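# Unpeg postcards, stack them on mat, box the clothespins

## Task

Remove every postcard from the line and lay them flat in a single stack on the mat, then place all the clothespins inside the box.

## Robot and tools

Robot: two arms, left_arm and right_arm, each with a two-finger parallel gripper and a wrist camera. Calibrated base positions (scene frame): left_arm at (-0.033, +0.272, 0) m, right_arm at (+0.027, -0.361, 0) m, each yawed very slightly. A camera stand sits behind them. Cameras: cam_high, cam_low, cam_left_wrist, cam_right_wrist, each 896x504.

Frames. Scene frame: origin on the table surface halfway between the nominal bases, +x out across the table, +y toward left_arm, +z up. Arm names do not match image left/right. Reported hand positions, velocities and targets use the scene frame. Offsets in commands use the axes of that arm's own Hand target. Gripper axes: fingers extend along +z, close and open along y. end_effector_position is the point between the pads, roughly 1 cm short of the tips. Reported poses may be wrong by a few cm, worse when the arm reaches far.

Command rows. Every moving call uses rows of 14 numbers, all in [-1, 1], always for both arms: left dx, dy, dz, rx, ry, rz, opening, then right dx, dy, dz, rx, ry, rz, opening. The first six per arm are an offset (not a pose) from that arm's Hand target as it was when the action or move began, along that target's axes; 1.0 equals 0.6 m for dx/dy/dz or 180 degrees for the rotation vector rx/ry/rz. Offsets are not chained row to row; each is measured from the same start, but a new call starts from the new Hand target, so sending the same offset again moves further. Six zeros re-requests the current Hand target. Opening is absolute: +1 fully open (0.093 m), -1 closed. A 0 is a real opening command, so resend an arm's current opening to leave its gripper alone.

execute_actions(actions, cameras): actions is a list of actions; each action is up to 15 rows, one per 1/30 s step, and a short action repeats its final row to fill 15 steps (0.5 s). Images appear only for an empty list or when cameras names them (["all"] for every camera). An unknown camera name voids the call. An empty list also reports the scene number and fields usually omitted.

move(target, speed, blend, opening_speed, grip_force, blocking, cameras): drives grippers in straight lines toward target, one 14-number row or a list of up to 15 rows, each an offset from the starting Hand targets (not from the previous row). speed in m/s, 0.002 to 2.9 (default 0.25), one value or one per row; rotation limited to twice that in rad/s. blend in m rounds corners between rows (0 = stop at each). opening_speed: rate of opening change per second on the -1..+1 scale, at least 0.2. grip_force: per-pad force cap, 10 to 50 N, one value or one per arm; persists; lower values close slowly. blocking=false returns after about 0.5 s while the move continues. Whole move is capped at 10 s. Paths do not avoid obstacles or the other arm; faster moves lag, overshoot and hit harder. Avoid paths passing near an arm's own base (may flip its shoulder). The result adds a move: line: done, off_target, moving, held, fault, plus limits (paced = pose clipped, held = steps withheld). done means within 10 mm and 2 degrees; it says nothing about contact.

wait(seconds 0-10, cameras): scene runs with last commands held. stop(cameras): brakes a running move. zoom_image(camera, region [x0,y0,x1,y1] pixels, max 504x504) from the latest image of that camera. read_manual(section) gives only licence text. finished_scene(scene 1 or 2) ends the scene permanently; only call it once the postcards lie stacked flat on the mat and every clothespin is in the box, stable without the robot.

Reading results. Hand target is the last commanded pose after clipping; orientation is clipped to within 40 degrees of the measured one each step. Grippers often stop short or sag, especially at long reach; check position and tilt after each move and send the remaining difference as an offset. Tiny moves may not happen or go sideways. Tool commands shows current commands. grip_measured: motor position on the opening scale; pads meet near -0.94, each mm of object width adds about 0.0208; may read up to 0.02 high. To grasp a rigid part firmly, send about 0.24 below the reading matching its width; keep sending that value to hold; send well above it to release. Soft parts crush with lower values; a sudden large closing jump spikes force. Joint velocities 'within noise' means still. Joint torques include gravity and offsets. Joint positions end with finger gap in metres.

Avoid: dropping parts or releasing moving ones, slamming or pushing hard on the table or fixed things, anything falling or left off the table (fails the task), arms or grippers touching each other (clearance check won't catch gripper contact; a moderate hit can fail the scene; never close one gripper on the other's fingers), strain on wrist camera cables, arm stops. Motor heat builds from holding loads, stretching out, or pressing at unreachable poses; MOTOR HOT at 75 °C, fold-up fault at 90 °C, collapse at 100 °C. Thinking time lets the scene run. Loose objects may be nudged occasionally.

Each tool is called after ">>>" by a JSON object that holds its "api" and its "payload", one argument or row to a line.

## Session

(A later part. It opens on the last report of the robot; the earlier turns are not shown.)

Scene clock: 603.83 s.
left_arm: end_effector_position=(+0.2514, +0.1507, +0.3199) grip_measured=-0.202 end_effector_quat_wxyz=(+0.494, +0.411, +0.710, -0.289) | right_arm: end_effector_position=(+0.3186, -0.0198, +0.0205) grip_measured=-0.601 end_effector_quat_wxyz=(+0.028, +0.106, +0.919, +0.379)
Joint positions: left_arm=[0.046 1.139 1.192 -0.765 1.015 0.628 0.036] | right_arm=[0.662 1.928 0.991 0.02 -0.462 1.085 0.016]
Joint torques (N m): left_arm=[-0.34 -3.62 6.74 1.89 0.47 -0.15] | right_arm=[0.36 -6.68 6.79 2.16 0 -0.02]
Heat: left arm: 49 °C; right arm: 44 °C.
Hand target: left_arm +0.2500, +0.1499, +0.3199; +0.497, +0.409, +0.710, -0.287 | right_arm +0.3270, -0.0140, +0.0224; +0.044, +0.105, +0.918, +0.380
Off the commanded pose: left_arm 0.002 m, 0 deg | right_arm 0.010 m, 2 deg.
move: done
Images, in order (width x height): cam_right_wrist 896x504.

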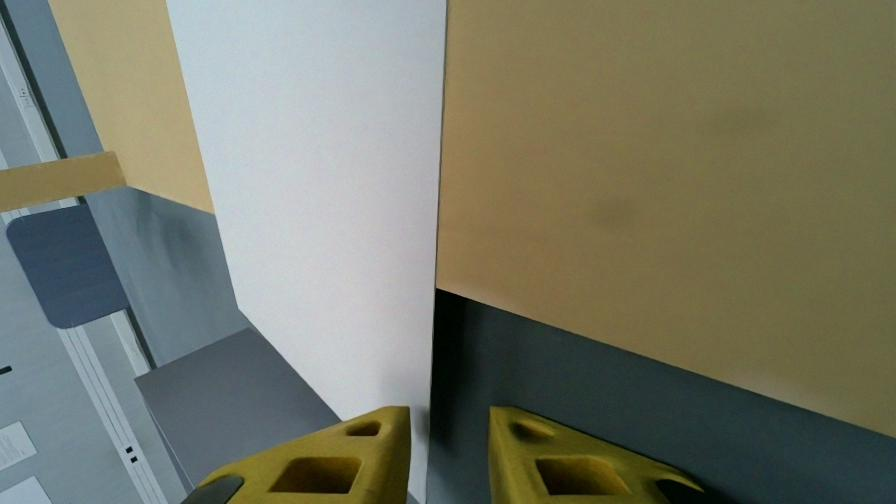

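>>> {"api": "move", "payload": {
  "target": [0,0,0,0,0,0,-0.2,0.0045,0.019,0.011,0,0,0,-0.6],
  "speed": 0.06,
  "cameras": ["cam_right_wrist"]
}}

>>> {"api": "zoom_image", "payload": {
  "camera": "cam_right_wrist",
  "region": [300, 250, 600, 504]
}}

Scene clock: 611.10 s.
left_arm: end_effector_position=(+0.2514, +0.1507, +0.3199) grip_measured=-0.202 end_effector_quat_wxyz=(+0.494, +0.411, +0.710, -0.289) | right_arm: end_effector_position=(+0.3208, -0.0070, +0.0227) grip_measured=-0.601 end_effector_quat_wxyz=(+0.033, +0.105, +0.918, +0.380)
Joint positions: left_arm=[0.046 1.139 1.192 -0.765 1.015 0.628 0.036] | right_arm=[0.688 1.95 1.029 0.02 -0.44 1.106 0.016]
Joint torques (N m): left_arm=[0.01 -3.55 6.6 1.84 0.35 -0.16] | right_arm=[0.43 -7.2 7.15 2.02 -0.06 0]
Heat: left arm: 49 °C; right arm: 43 °C.
Hand target: left_arm +0.2500, +0.1499, +0.3199; +0.497, +0.409, +0.710, -0.287 | right_arm +0.3272, -0.0010, +0.0257; +0.044, +0.105, +0.918, +0.380
Off the commanded pose: left_arm 0.002 m, 0 deg | right_arm 0.009 m, 1 deg.
move: done
Images, in order (width x height): cam_right_wrist 896x504.

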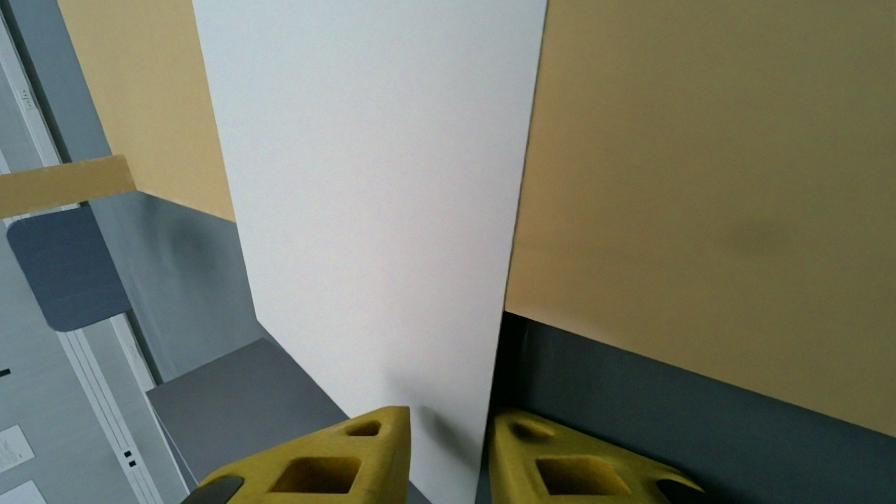

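Scaled by 1.680.

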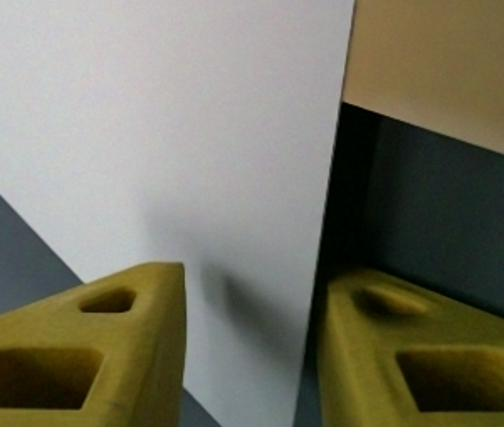

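>>> {"api": "move", "payload": {
  "target": [
    [0,0,0,0,0,0,-0.2,0.0011,0.0153,-0.0083,-0.067,0,0,-0.6],
    [0,0,0,0,0,0,-0.2,0.0022,0.0305,-0.0167,-0.139,0,0,-0.6]
  ],
  "speed": 0.05,
  "blend": [0.005,0],
  "cameras": ["cam_right_wrist","cam_low"]
}}

>>> {"api": "zoom_image", "payload": {
  "camera": "cam_right_wrist",
  "region": [300, 250, 600, 504]
}}

>>> {"api": "zoom_image", "payload": {
  "camera": "cam_low",
  "region": [400, 180, 620, 300]
}}

Scene clock: 628.40 s.
left_arm: end_effector_position=(+0.2514, +0.1507, +0.3199) grip_measured=-0.202 end_effector_quat_wxyz=(+0.494, +0.411, +0.710, -0.289) | right_arm: end_effector_position=(+0.3262, +0.0071, +0.0471) grip_measured=-0.601 end_effector_quat_wxyz=(+0.061, +0.095, +0.817, +0.566)
Joint positions: left_arm=[0.046 1.139 1.192 -0.765 1.015 0.628 0.036] | right_arm=[0.649 2.029 0.79 0.794 -0.615 1.31 0.016]
Joint torques (N m): left_arm=[-0.01 -3.86 6.74 1.89 0.43 -0.16] | right_arm=[-0.95 -7.02 3.4 2.93 -0.33 -0.07]
Heat: left arm: 49 °C; right arm: 43 °C.
Hand target: left_arm +0.2500, +0.1499, +0.3199; +0.497, +0.409, +0.710, -0.287 | right_arm +0.3272, +0.0050, +0.0458; +0.065, +0.093, +0.814, +0.570
Off the commanded pose: left_arm 0.002 m, 0 deg | right_arm 0.003 m, 1 deg.
move: done
Images, in order (width x height): cam_low 896x504, cam_right_wrist 896x504.

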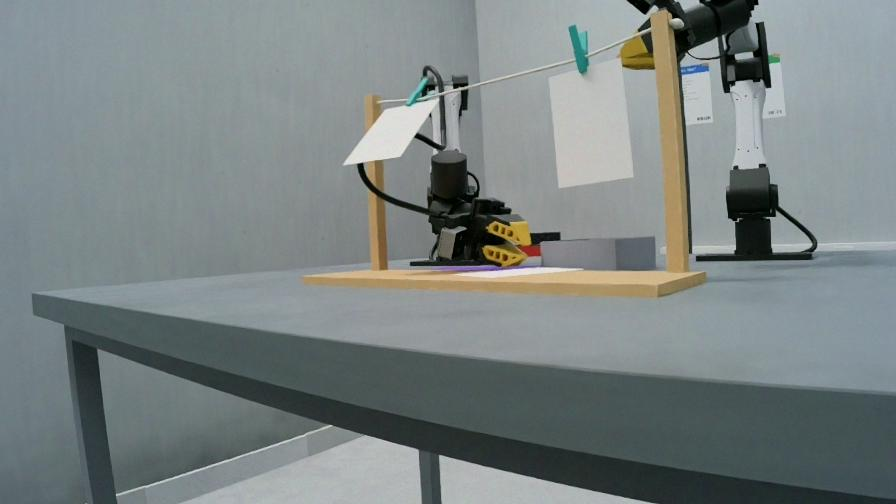

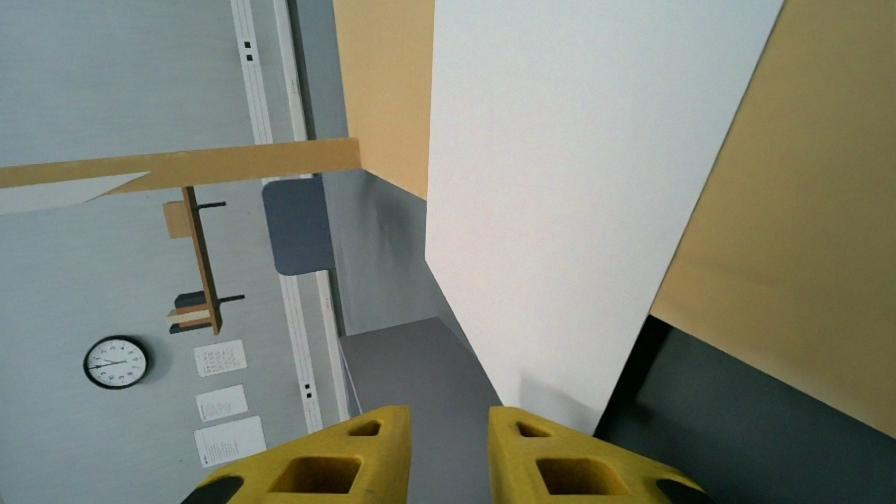

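Scaled by 1.680.

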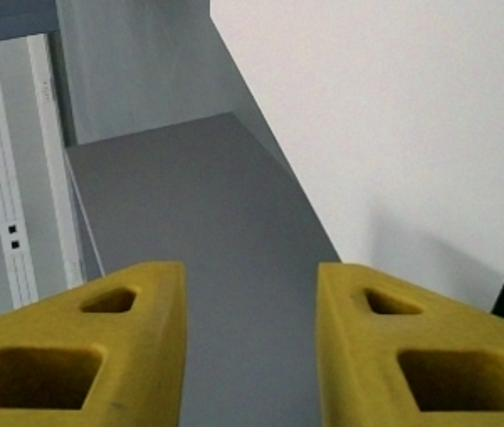

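Scaled by 2.291.

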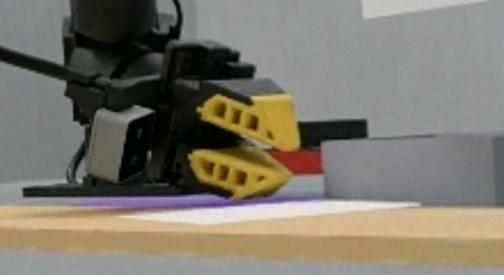

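>>> {"api": "move", "payload": {
  "target": [
    [0,0,0,0,0,0,-0.2,0.0235,0.0195,-0.1131,0,0,0,-0.6],
    [0,0,0,0,0,0,-0.2,0.086,0.1733,-0.2757,0,0,-0.25,-0.6],
    [0,0,0,0,0,0,-0.2,-0.016,0.2835,-0.5092,0,0,-0.5,-0.6]
  ],
  "speed": [0.12,0.15,0.2],
  "blend": [0.02,0.03,0],
  "cameras": ["all"]
}}

Scene clock: 670.97 s.
left_arm: end_effector_position=(+0.2514, +0.1507, +0.3199) grip_measured=-0.202 end_effector_quat_wxyz=(+0.494, +0.411, +0.710, -0.289) | right_arm: end_effector_position=(+0.2825, -0.2203, +0.2992) grip_measured=-0.601 end_effector_quat_wxyz=(+0.435, -0.503, +0.655, +0.358)
Joint positions: left_arm=[0.046 1.139 1.192 -0.765 1.015 0.628 0.036] | right_arm=[-0.088 1.286 1.292 -1.163 -1.16 -1.09 0.016]
Joint torques (N m): left_arm=[-0.08 -3.41 6.69 1.96 0.39 -0.2] | right_arm=[-0.95 -2.73 7.75 1.24 -1.02 -0.2]
Heat: left arm: 49 °C; right arm: 44 °C.
Hand target: left_arm +0.2500, +0.1499, +0.3199; +0.497, +0.409, +0.710, -0.287 | right_arm +0.2848, -0.2203, +0.3099; +0.449, -0.510, +0.641, +0.357
Off the commanded pose: left_arm 0.002 m, 0 deg | right_arm 0.011 m, 2 deg.
move: off_target (right_arm)

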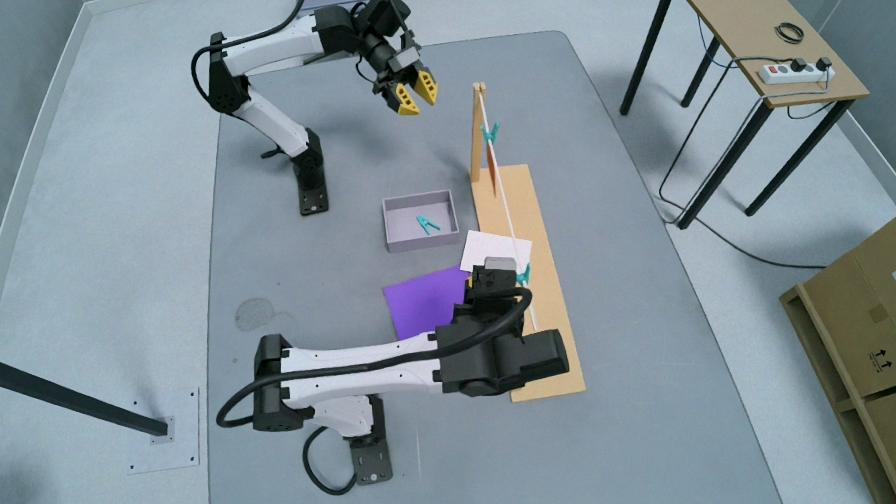

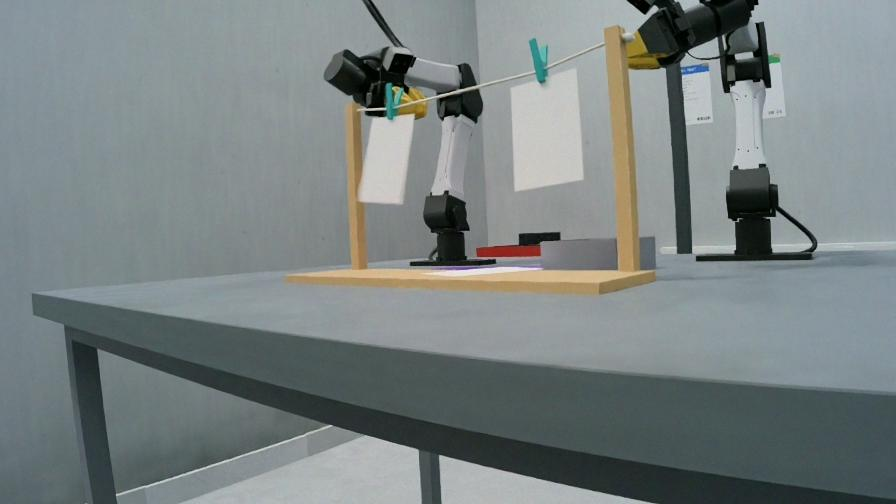

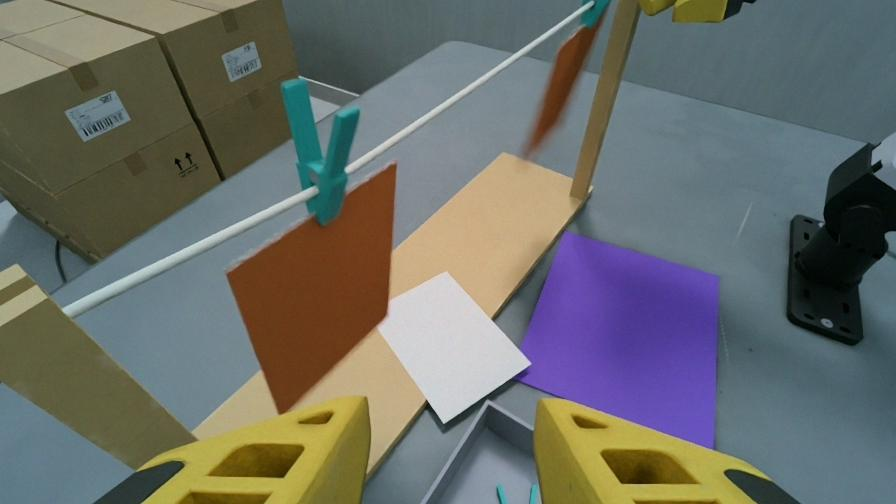

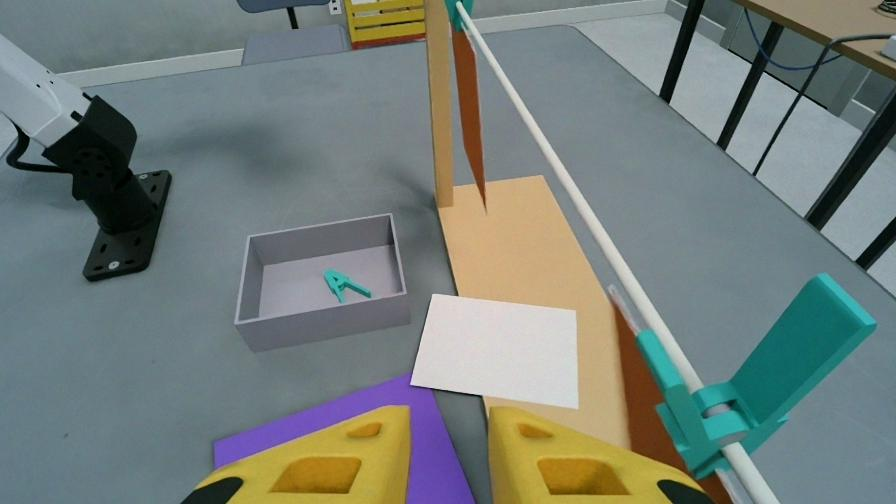

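>>> {"api": "wait", "payload": {
  "seconds": 1,
  "cameras": ["all"]
}}

>>> {"api": "zoom_image", "payload": {
  "camera": "cam_low",
  "region": [280, 10, 700, 300]
}}

>>> {"api": "zoom_image", "payload": {
  "camera": "cam_high",
  "region": [370, 70, 620, 420]
}}

Scene clock: 682.17 s.
left_arm: end_effector_position=(+0.2514, +0.1507, +0.3199) grip_measured=-0.202 end_effector_quat_wxyz=(+0.494, +0.411, +0.710, -0.289) | right_arm: end_effector_position=(+0.2824, -0.2203, +0.2992) grip_measured=-0.601 end_effector_quat_wxyz=(+0.435, -0.504, +0.655, +0.358)
Joint positions: left_arm=[0.046 1.139 1.192 -0.765 1.015 0.628 0.036] | right_arm=[-0.088 1.286 1.292 -1.163 -1.16 -1.091 0.016]
Joint torques (N m): left_arm=[0.16 -3.49 6.68 1.88 0.44 -0.2] | right_arm=[-0.96 -2.73 7.73 1.23 -1.02 -0.2]
Heat: left arm: 49 °C; right arm: 42 °C.
Hand target: left_arm +0.2500, +0.1499, +0.3199; +0.497, +0.409, +0.710, -0.287 | right_arm +0.2848, -0.2203, +0.3099; +0.449, -0.510, +0.641, +0.357
Tool commands: left_gripper/opening=-0.2 right_gripper/opening=-0.6
Off the commanded pose: left_arm 0.002 m, 0 deg | right_arm 0.011 m, 2 deg.
wait: 1.00 s; at rest from the start

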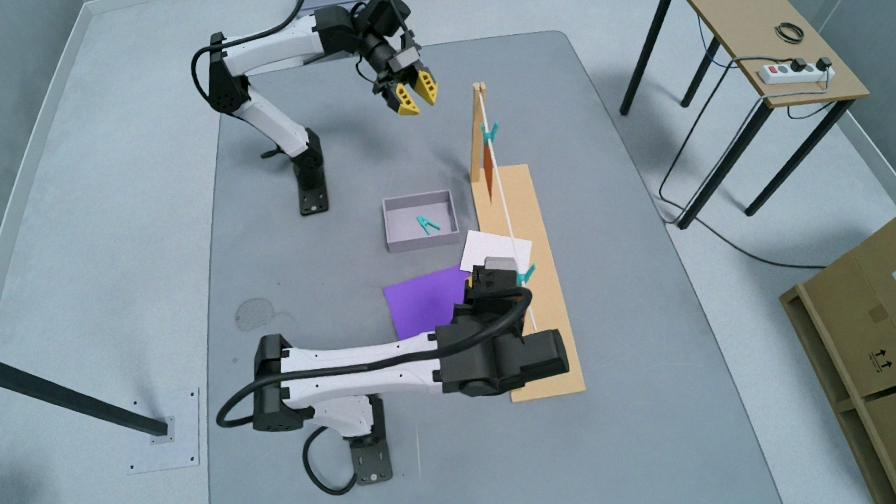

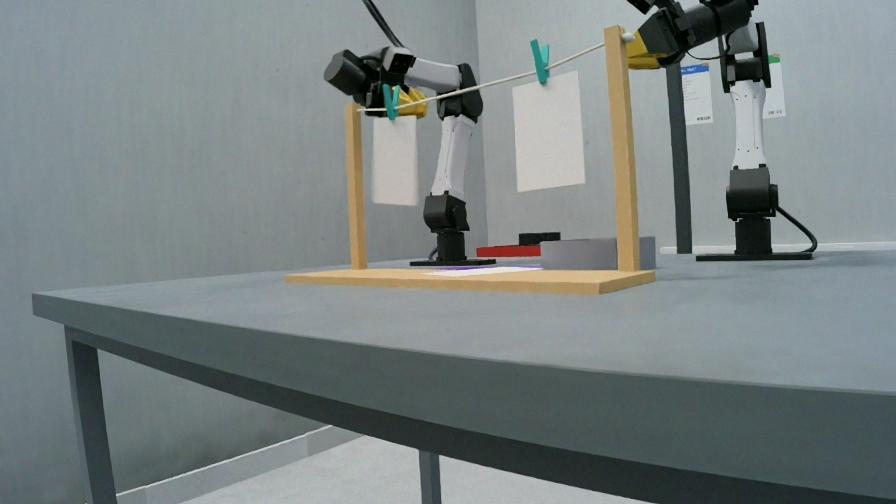

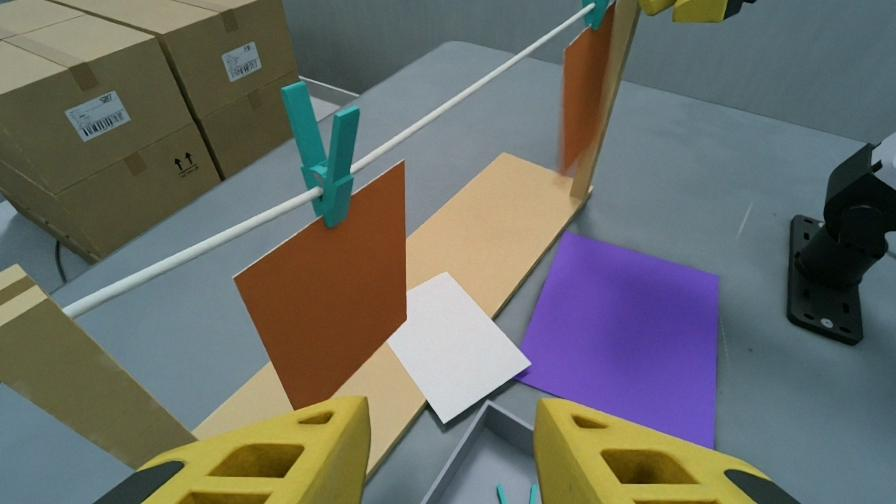

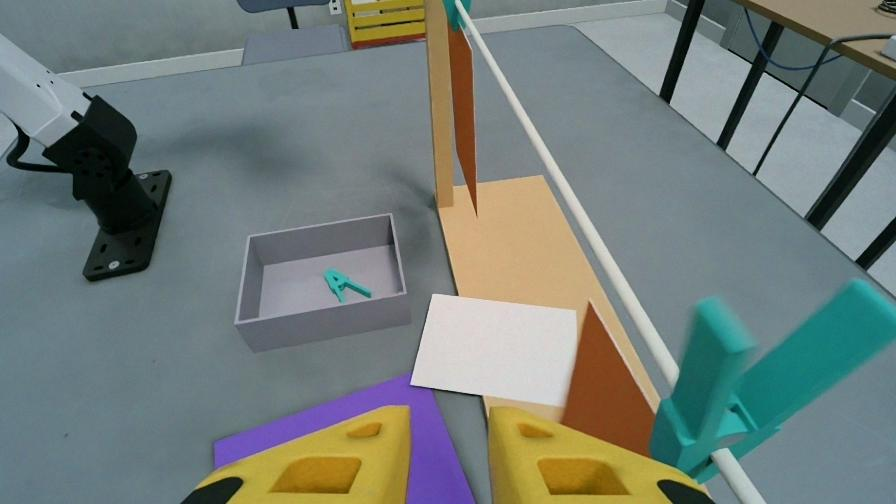

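Scaled by 1.200.

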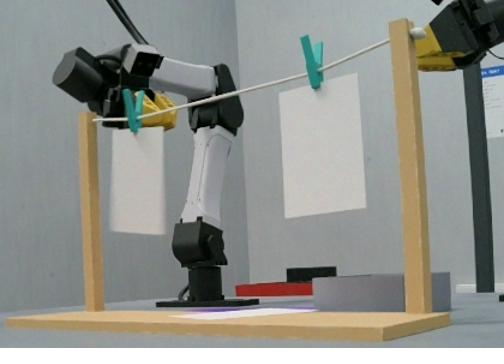

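Scaled by 1.440.

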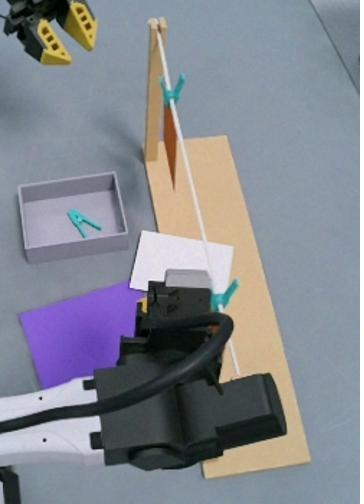

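>>> {"api": "move", "payload": {
  "target": [
    [0.1682,-0.0817,0.3182,-0.1565,0.1882,-0.1197,0.31,0,0,0,0,0,0,-0.6],
    [0.2308,0.0403,0.5593,-0.1565,0.1882,-0.1197,0.31,0,0,0,0,0,0,-0.6]
  ],
  "speed": [0.2,0.12],
  "blend": [0.02,0],
  "cameras": ["cam_left_wrist","cam_right_wrist","cam_high"]
}}

Scene clock: 716.90 s.
left_arm: end_effector_position=(+0.3963, -0.0659, +0.0686) grip_measured=+0.308 end_effector_quat_wxyz=(+0.284, +0.204, +0.935, -0.058) | right_arm: end_effector_position=(+0.2822, -0.2203, +0.2991) grip_measured=-0.601 end_effector_quat_wxyz=(+0.435, -0.504, +0.655, +0.358)
Joint positions: left_arm=[-0.749 2.182 1.708 -0.53 -0.165 -0.24 0.06] | right_arm=[-0.088 1.286 1.292 -1.165 -1.16 -1.093 0.016]
Joint torques (N m): left_arm=[0.91 -10.13 10.61 1.66 0.12 0.13] | right_arm=[-0.99 -2.69 7.79 1.23 -1.02 -0.2]
Heat: left arm: 49 °C; right arm: 40 °C.
Hand target: left_arm +0.4051, -0.0698, +0.0749; +0.294, +0.207, +0.931, -0.065 | right_arm +0.2848, -0.2204, +0.3099; +0.449, -0.510, +0.641, +0.357
Off the commanded pose: left_arm 0.011 m, 1 deg | right_arm 0.011 m, 2 deg.
move: off_target (left_arm, right_arm)
Images, in order (width x height): cam_high 896x504, cam_left_wrist 896x504, cam_right_wrist 896x504.

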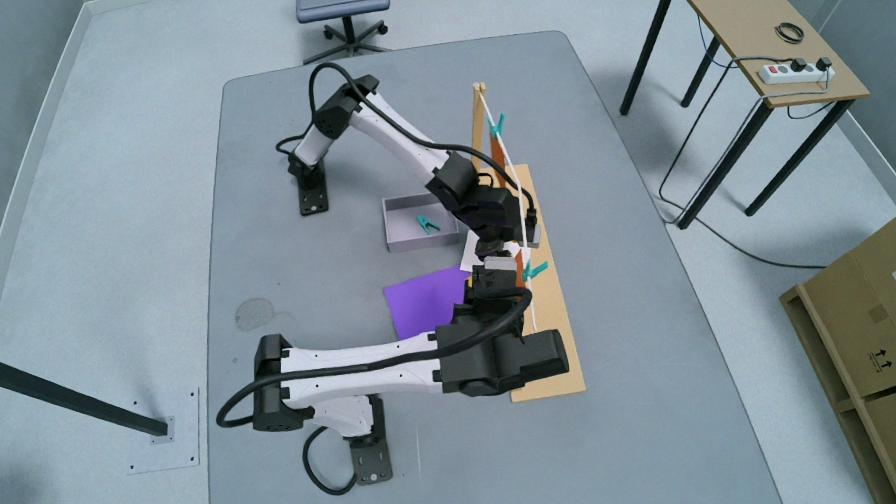

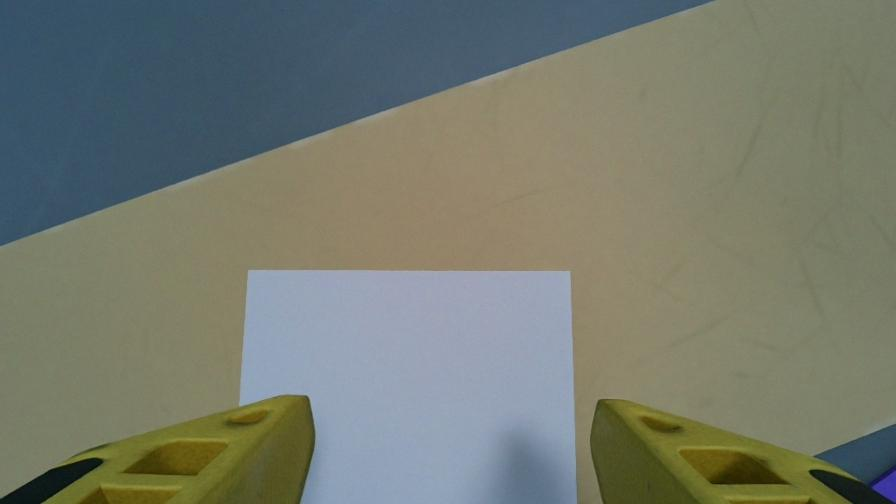

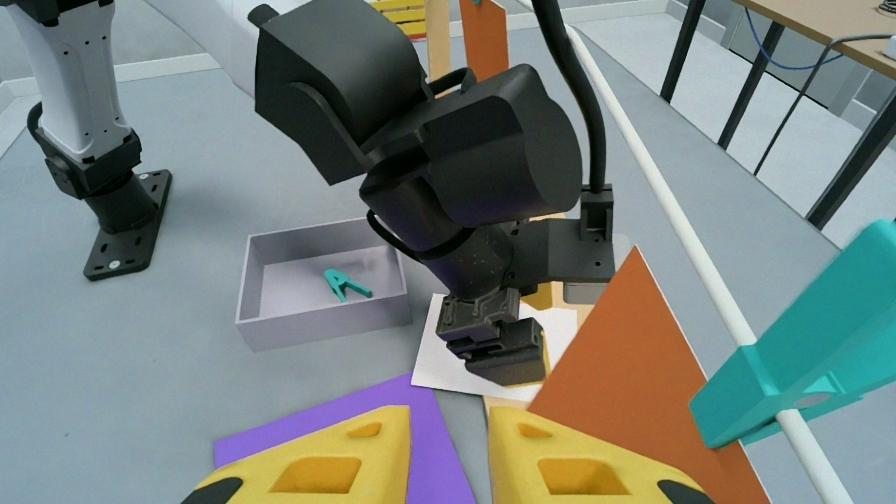

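>>> {"api": "move", "payload": {
  "target": [0.0317,0.0202,0.0448,0,0,0,0.31,0,0,0,0,0,0,-0.6],
  "speed": 0.06,
  "cameras": ["cam_left_wrist"]
}}

Scene clock: 752.27 s.
left_arm: end_effector_position=(+0.4074, -0.0597, +0.0473) grip_measured=+0.308 end_effector_quat_wxyz=(+0.293, +0.203, +0.932, -0.063) | right_arm: end_effector_position=(+0.2822, -0.2203, +0.2991) grip_measured=-0.601 end_effector_quat_wxyz=(+0.435, -0.504, +0.655, +0.358)
Joint positions: left_arm=[-0.723 2.208 1.649 -0.418 -0.15 -0.217 0.06] | right_arm=[-0.088 1.286 1.292 -1.165 -1.16 -1.093 0.016]
Joint torques (N m): left_arm=[0.84 -10.07 7.19 1.9 0.13 0.17] | right_arm=[-0.99 -2.67 7.8 1.23 -1.03 -0.2]
Motor temperatures (°C): left_arm=[31 48 53 46 29 29 31] | right_arm=[31 38 41 39 32 29 30]
Heat: left arm: 53 °C; right arm: 41 °C.
Hand target: left_arm +0.4100, -0.0587, +0.0419; +0.294, +0.207, +0.931, -0.065 | right_arm +0.2848, -0.2204, +0.3099; +0.449, -0.510, +0.641, +0.357
Off the commanded pose: left_arm 0.006 m, 1 deg | right_arm 0.011 m, 2 deg.
move: off_target (right_arm)
Images, in order (width x height): cam_left_wrist 896x504.

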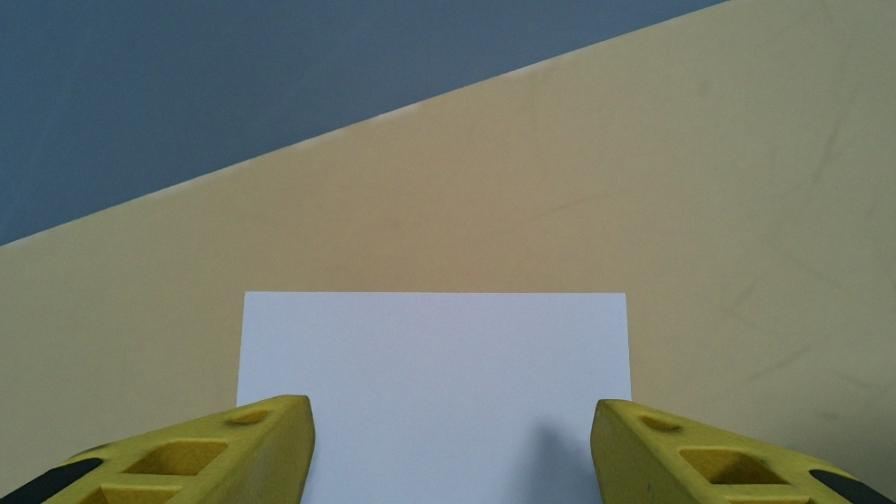

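>>> {"api": "move", "payload": {
  "target": [
    [0.0229,0,0.0328,0,0,0,0.31,0,0,0,0,0,0,-0.6],
    [0.0087,-0.049,0.0426,-0.0956,0,-0.1365,0.31,0,0,0,0,0,0,-0.6]
  ],
  "speed": 0.05,
  "cameras": ["cam_left_wrist","cam_right_wrist"]
}}

Scene clock: 791.37 s.
left_arm: end_effector_position=(+0.4096, -0.0884, +0.0255) grip_measured=+0.308 end_effector_quat_wxyz=(+0.308, -0.037, +0.951, +0.007) | right_arm: end_effector_position=(+0.2822, -0.2203, +0.2991) grip_measured=-0.601 end_effector_quat_wxyz=(+0.435, -0.504, +0.655, +0.358)
Joint positions: left_arm=[-0.849 2.459 2.016 -0.695 -0.469 -0.791 0.06] | right_arm=[-0.088 1.286 1.292 -1.165 -1.16 -1.093 0.016]
Joint torques (N m): left_arm=[-0.09 -10.59 9.78 1.15 -0.19 -0.23] | right_arm=[-0.99 -2.69 7.8 1.23 -1.03 -0.2]
Heat: left arm: 51 °C; right arm: 41 °C.
Hand target: left_arm +0.4070, -0.0898, +0.0181; +0.301, -0.041, +0.953, +0.013 | right_arm +0.2848, -0.2204, +0.3099; +0.449, -0.510, +0.641, +0.357
Off the commanded pose: left_arm 0.008 m, 1 deg | right_arm 0.011 m, 2 deg.
move: off_target (right_arm)
Images, in order (width x height): cam_left_wrist 896x504, cam_right_wrist 896x504.

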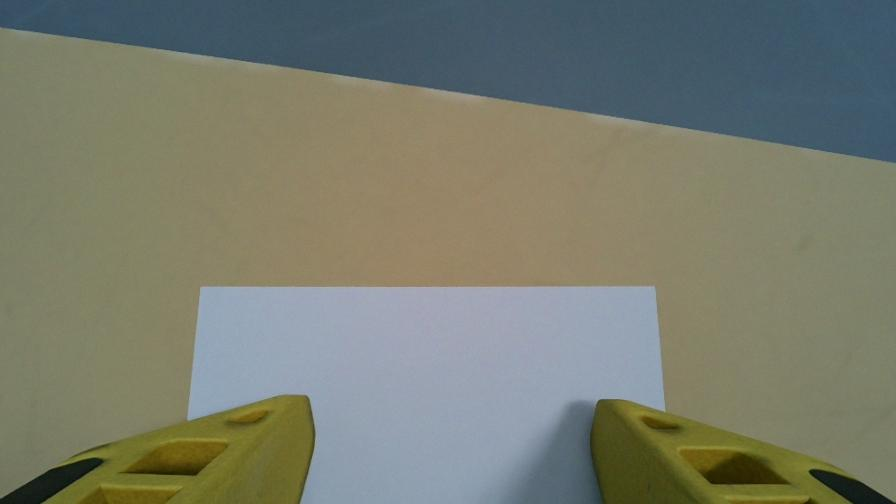

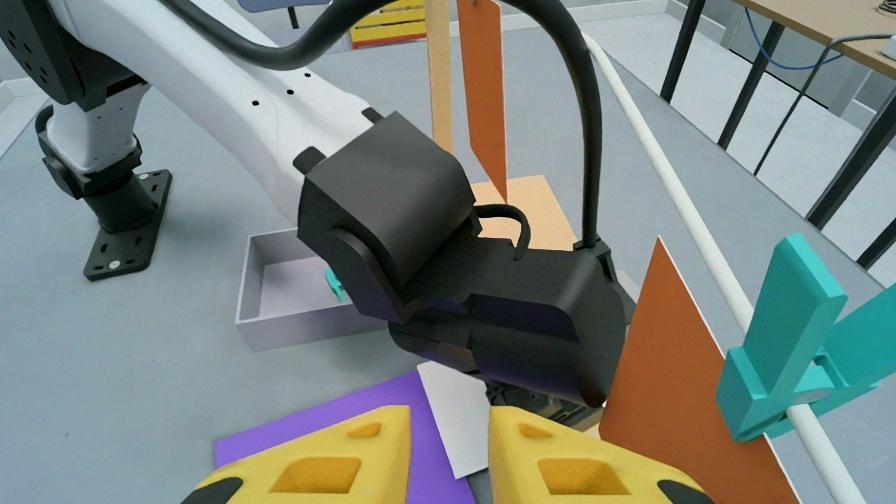

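>>> {"api": "move", "payload": {
  "target": [0.0678,-0.0463,-0.0475,0,0,0,0.31,0,0,0,0,0,0,-0.6],
  "speed": 0.05,
  "cameras": ["all"]
}}

Scene clock: 801.87 s.
left_arm: end_effector_position=(+0.3655, -0.1215, +0.0250) grip_measured=+0.308 end_effector_quat_wxyz=(+0.313, -0.038, +0.949, +0.009) | right_arm: end_effector_position=(+0.2822, -0.2203, +0.2991) grip_measured=-0.601 end_effector_quat_wxyz=(+0.435, -0.504, +0.655, +0.358)
Joint positions: left_arm=[-0.961 2.459 2.016 -0.745 -0.523 -0.906 0.06] | right_arm=[-0.088 1.286 1.292 -1.165 -1.16 -1.093 0.016]
Joint torques (N m): left_arm=[-0.28 -11.28 8.73 0.89 -0.13 -0.3] | right_arm=[-0.98 -2.69 7.79 1.23 -1.02 -0.2]
Heat: left arm: 51 °C; right arm: 41 °C.
Hand target: left_arm +0.3600, -0.1217, +0.0180; +0.301, -0.041, +0.953, +0.014 | right_arm +0.2848, -0.2204, +0.3099; +0.449, -0.510, +0.641, +0.357
Off the commanded pose: left_arm 0.009 m, 2 deg | right_arm 0.011 m, 2 deg.
move: off_target (right_arm)

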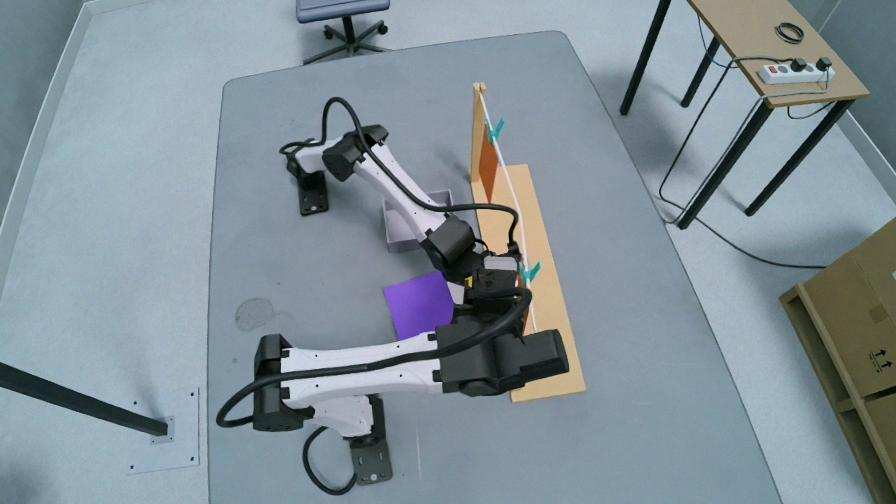

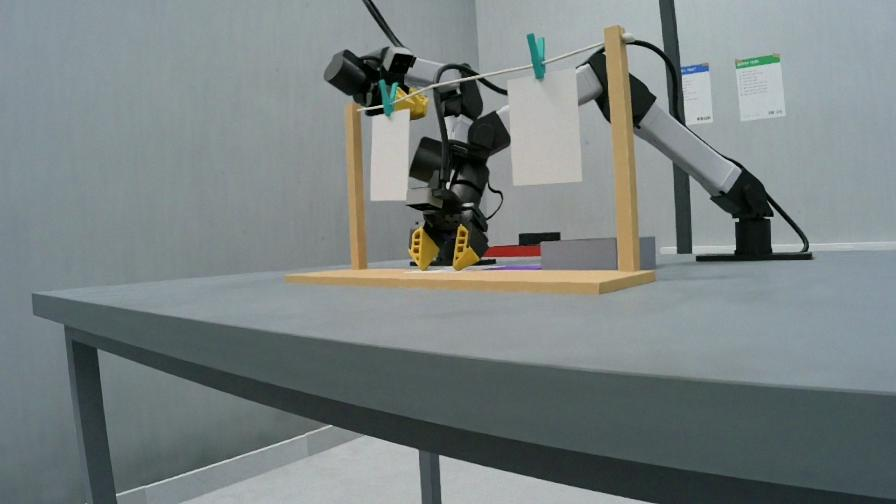

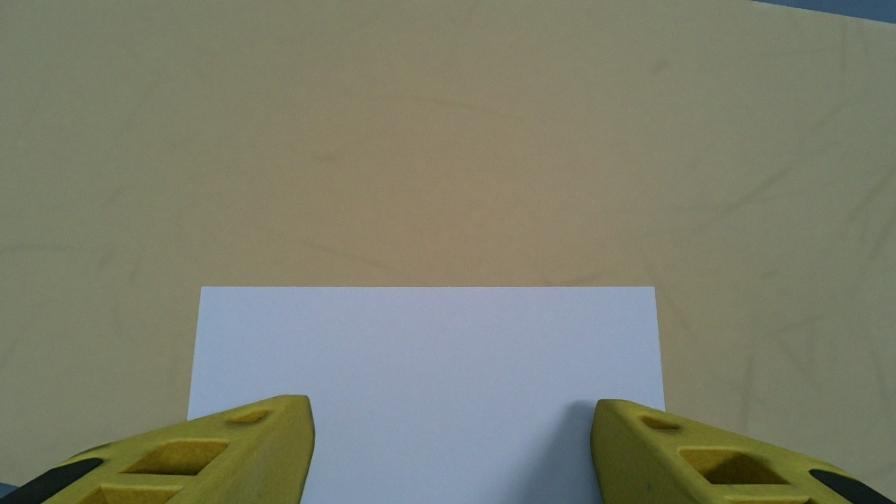

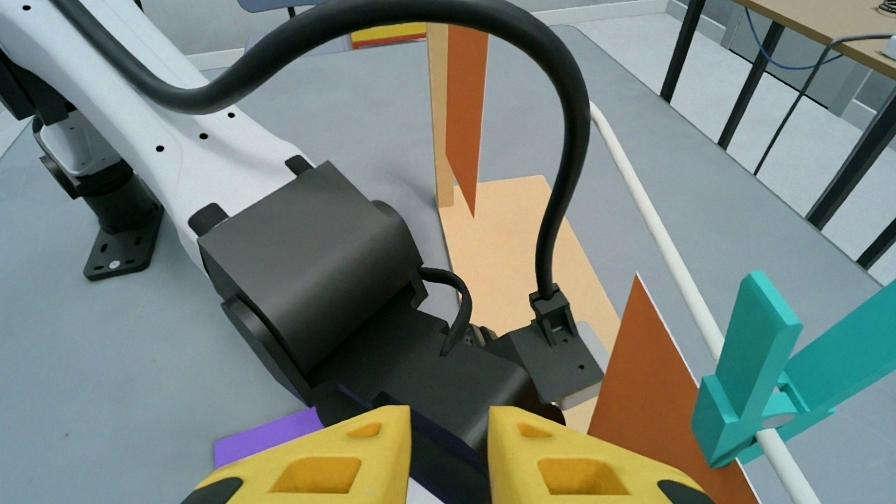

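>>> {"api": "move", "payload": {
  "target": [
    [-0.0478,0,-0.0683,0,0,0,0.31,-0.014,-0.0259,-0.108,0,0,0,-0.6],
    [-0.0233,0.22,-0.35,0,0,0,0.31,-0.014,-0.0259,-0.108,0,0,0,-0.6],
    [-0.064,0.4583,-0.4882,0.2903,-0.1726,0.2224,0.31,-0.014,-0.0259,-0.108,0,0,0,-0.6]
  ],
  "speed": [0.08,0.15,0.2],
  "blend": [0.005,0.04,0],
  "cameras": ["all"]
}}

>>> {"api": "zoom_image", "payload": {
  "camera": "cam_left_wrist",
  "region": [200, 150, 700, 504]
}}

Scene clock: 845.13 s.
left_arm: end_effector_position=(+0.1987, +0.1397, +0.2705) grip_measured=+0.308 end_effector_quat_wxyz=(+0.487, +0.400, +0.719, -0.292) | right_arm: end_effector_position=(+0.2892, -0.2807, +0.3255) grip_measured=-0.601 end_effector_quat_wxyz=(+0.463, -0.470, +0.677, +0.326)
Joint positions: left_arm=[-0.005 0.874 0.875 -0.674 0.965 0.546 0.06] | right_arm=[-0.347 1.396 1.504 -1.58 -1.202 -1.457 0.016]
Joint torques (N m): left_arm=[0.46 -0.39 10.59 1.76 0.56 0.19] | right_arm=[-0.9 -4.81 6.97 0.58 -1.11 -0.21]
Motor temperatures (°C): left_arm=[31 54 51 42 29 29 30] | right_arm=[31 37 42 37 32 29 30]
Heat: left arm: 54 °C; right arm: 42 °C.
Hand target: left_arm +0.1999, +0.1401, +0.2802; +0.497, +0.409, +0.710, -0.286 | right_arm +0.2869, -0.2805, +0.3399; +0.449, -0.509, +0.641, +0.357
Off the commanded pose: left_arm 0.010 m, 2 deg | right_arm 0.015 m, 7 deg.
joint sent to its limit (right arm) — joint 4 (wrist pitch), lower limit. The joint targets are off in orientation, not in position.
move: off_target (right_arm)

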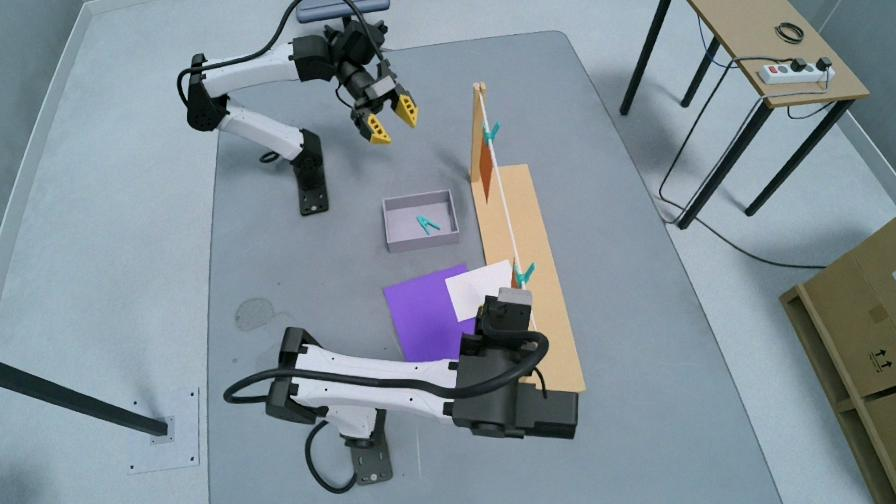

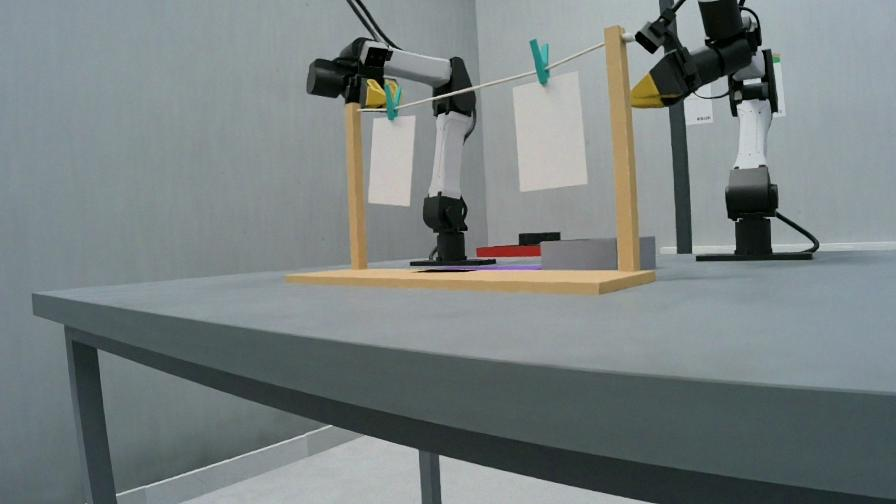

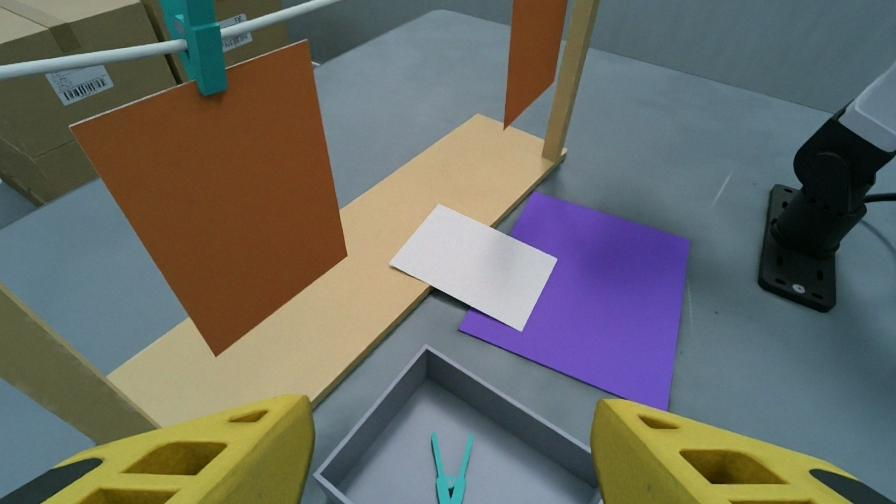

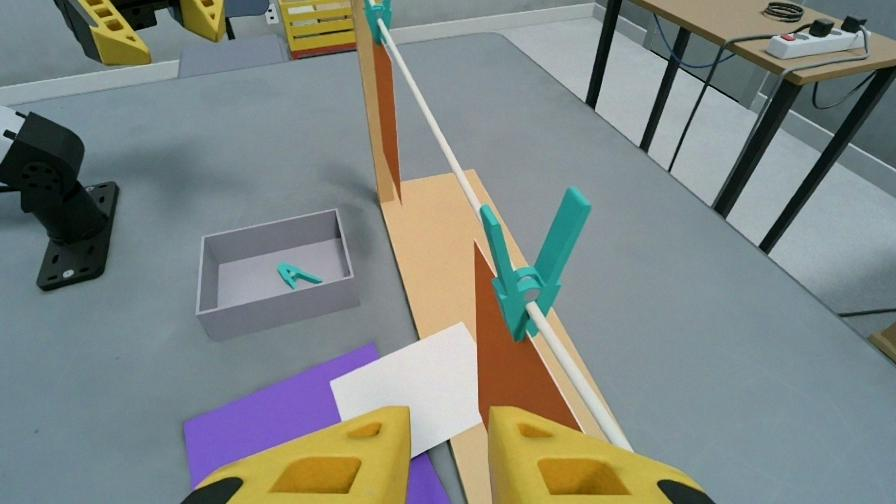

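Scaled by 1.008.

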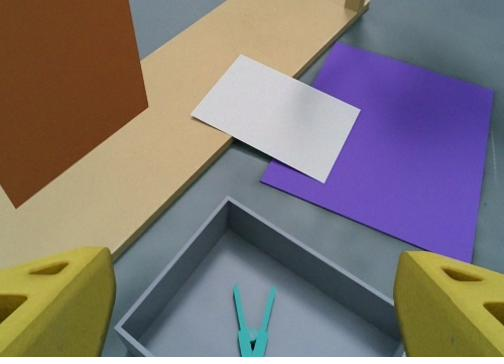

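>>> {"api": "move", "payload": {
  "target": [
    [0,0,0,0,0,0,0.31,-0.0112,0.0935,0.0795,0.172,0.082,0.1317,0.31],
    [0,0,0,0,0,0,0.31,0.2485,0.113,0.3887,0.344,0.1641,0.2634,0.31]
  ],
  "speed": 0.2,
  "blend": [0.03,0],
  "cameras": ["cam_high","cam_right_wrist","cam_left_wrist"]
}}

Scene clock: 913.53 s.
left_arm: end_effector_position=(+0.1986, +0.1397, +0.2704) grip_measured=+0.308 end_effector_quat_wxyz=(+0.487, +0.400, +0.719, -0.292) | right_arm: end_effector_position=(+0.2543, -0.1081, +0.1114) grip_measured=+0.309 end_effector_quat_wxyz=(+0.288, -0.008, +0.958, -0.009)
Joint positions: left_arm=[-0.005 0.874 0.875 -0.675 0.965 0.547 0.06] | right_arm=[1.053 1.575 1.116 -0.825 0.516 0.993 0.06]
Joint torques (N m): left_arm=[0.69 -0.47 10.63 1.76 0.54 0.19] | right_arm=[0.25 -5.19 7.72 1.2 0.5 0.17]
Motor temperatures (°C): left_arm=[31 40 55 44 29 29 30] | right_arm=[31 38 42 35 32 29 30]
Heat: left arm: 55 °C; right arm: 42 °C.
Hand target: left_arm +0.1999, +0.1401, +0.2802; +0.497, +0.409, +0.710, -0.286 | right_arm +0.2589, -0.1012, +0.1202; +0.301, +0.000, +0.954, +0.000
Off the commanded pose: left_arm 0.010 m, 2 deg | right_arm 0.012 m, 2 deg.
move: off_target (right_arm)
Images, in order (width x height): cam_high 896x504, cam_left_wrist 896x504, cam_right_wrist 896x504.

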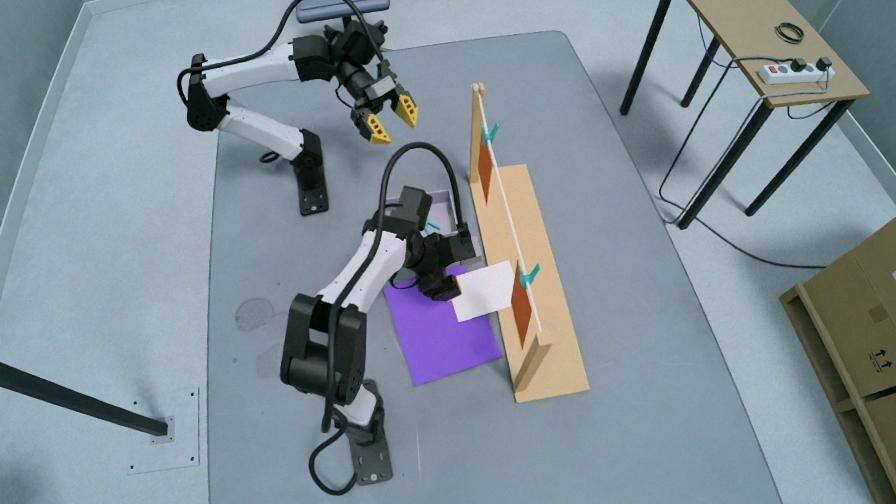

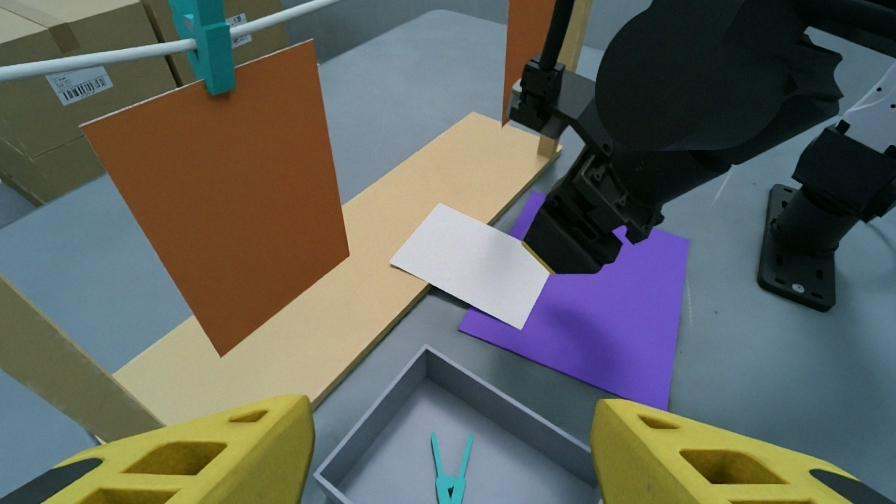

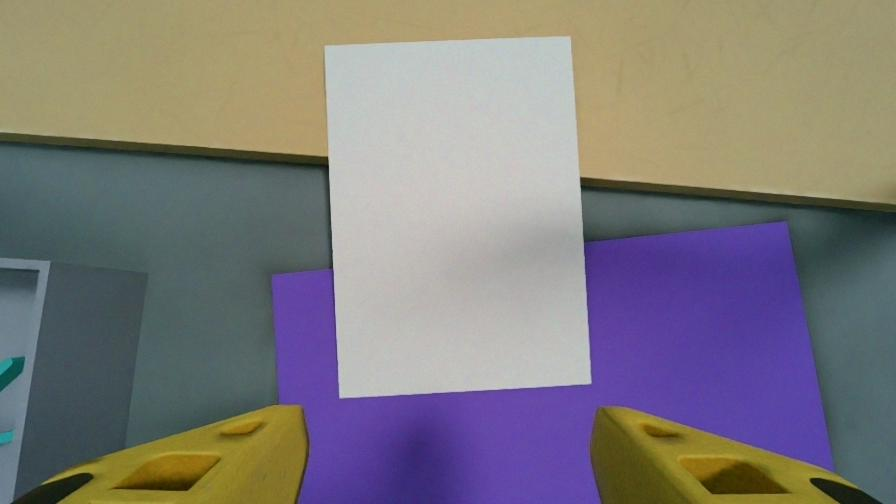

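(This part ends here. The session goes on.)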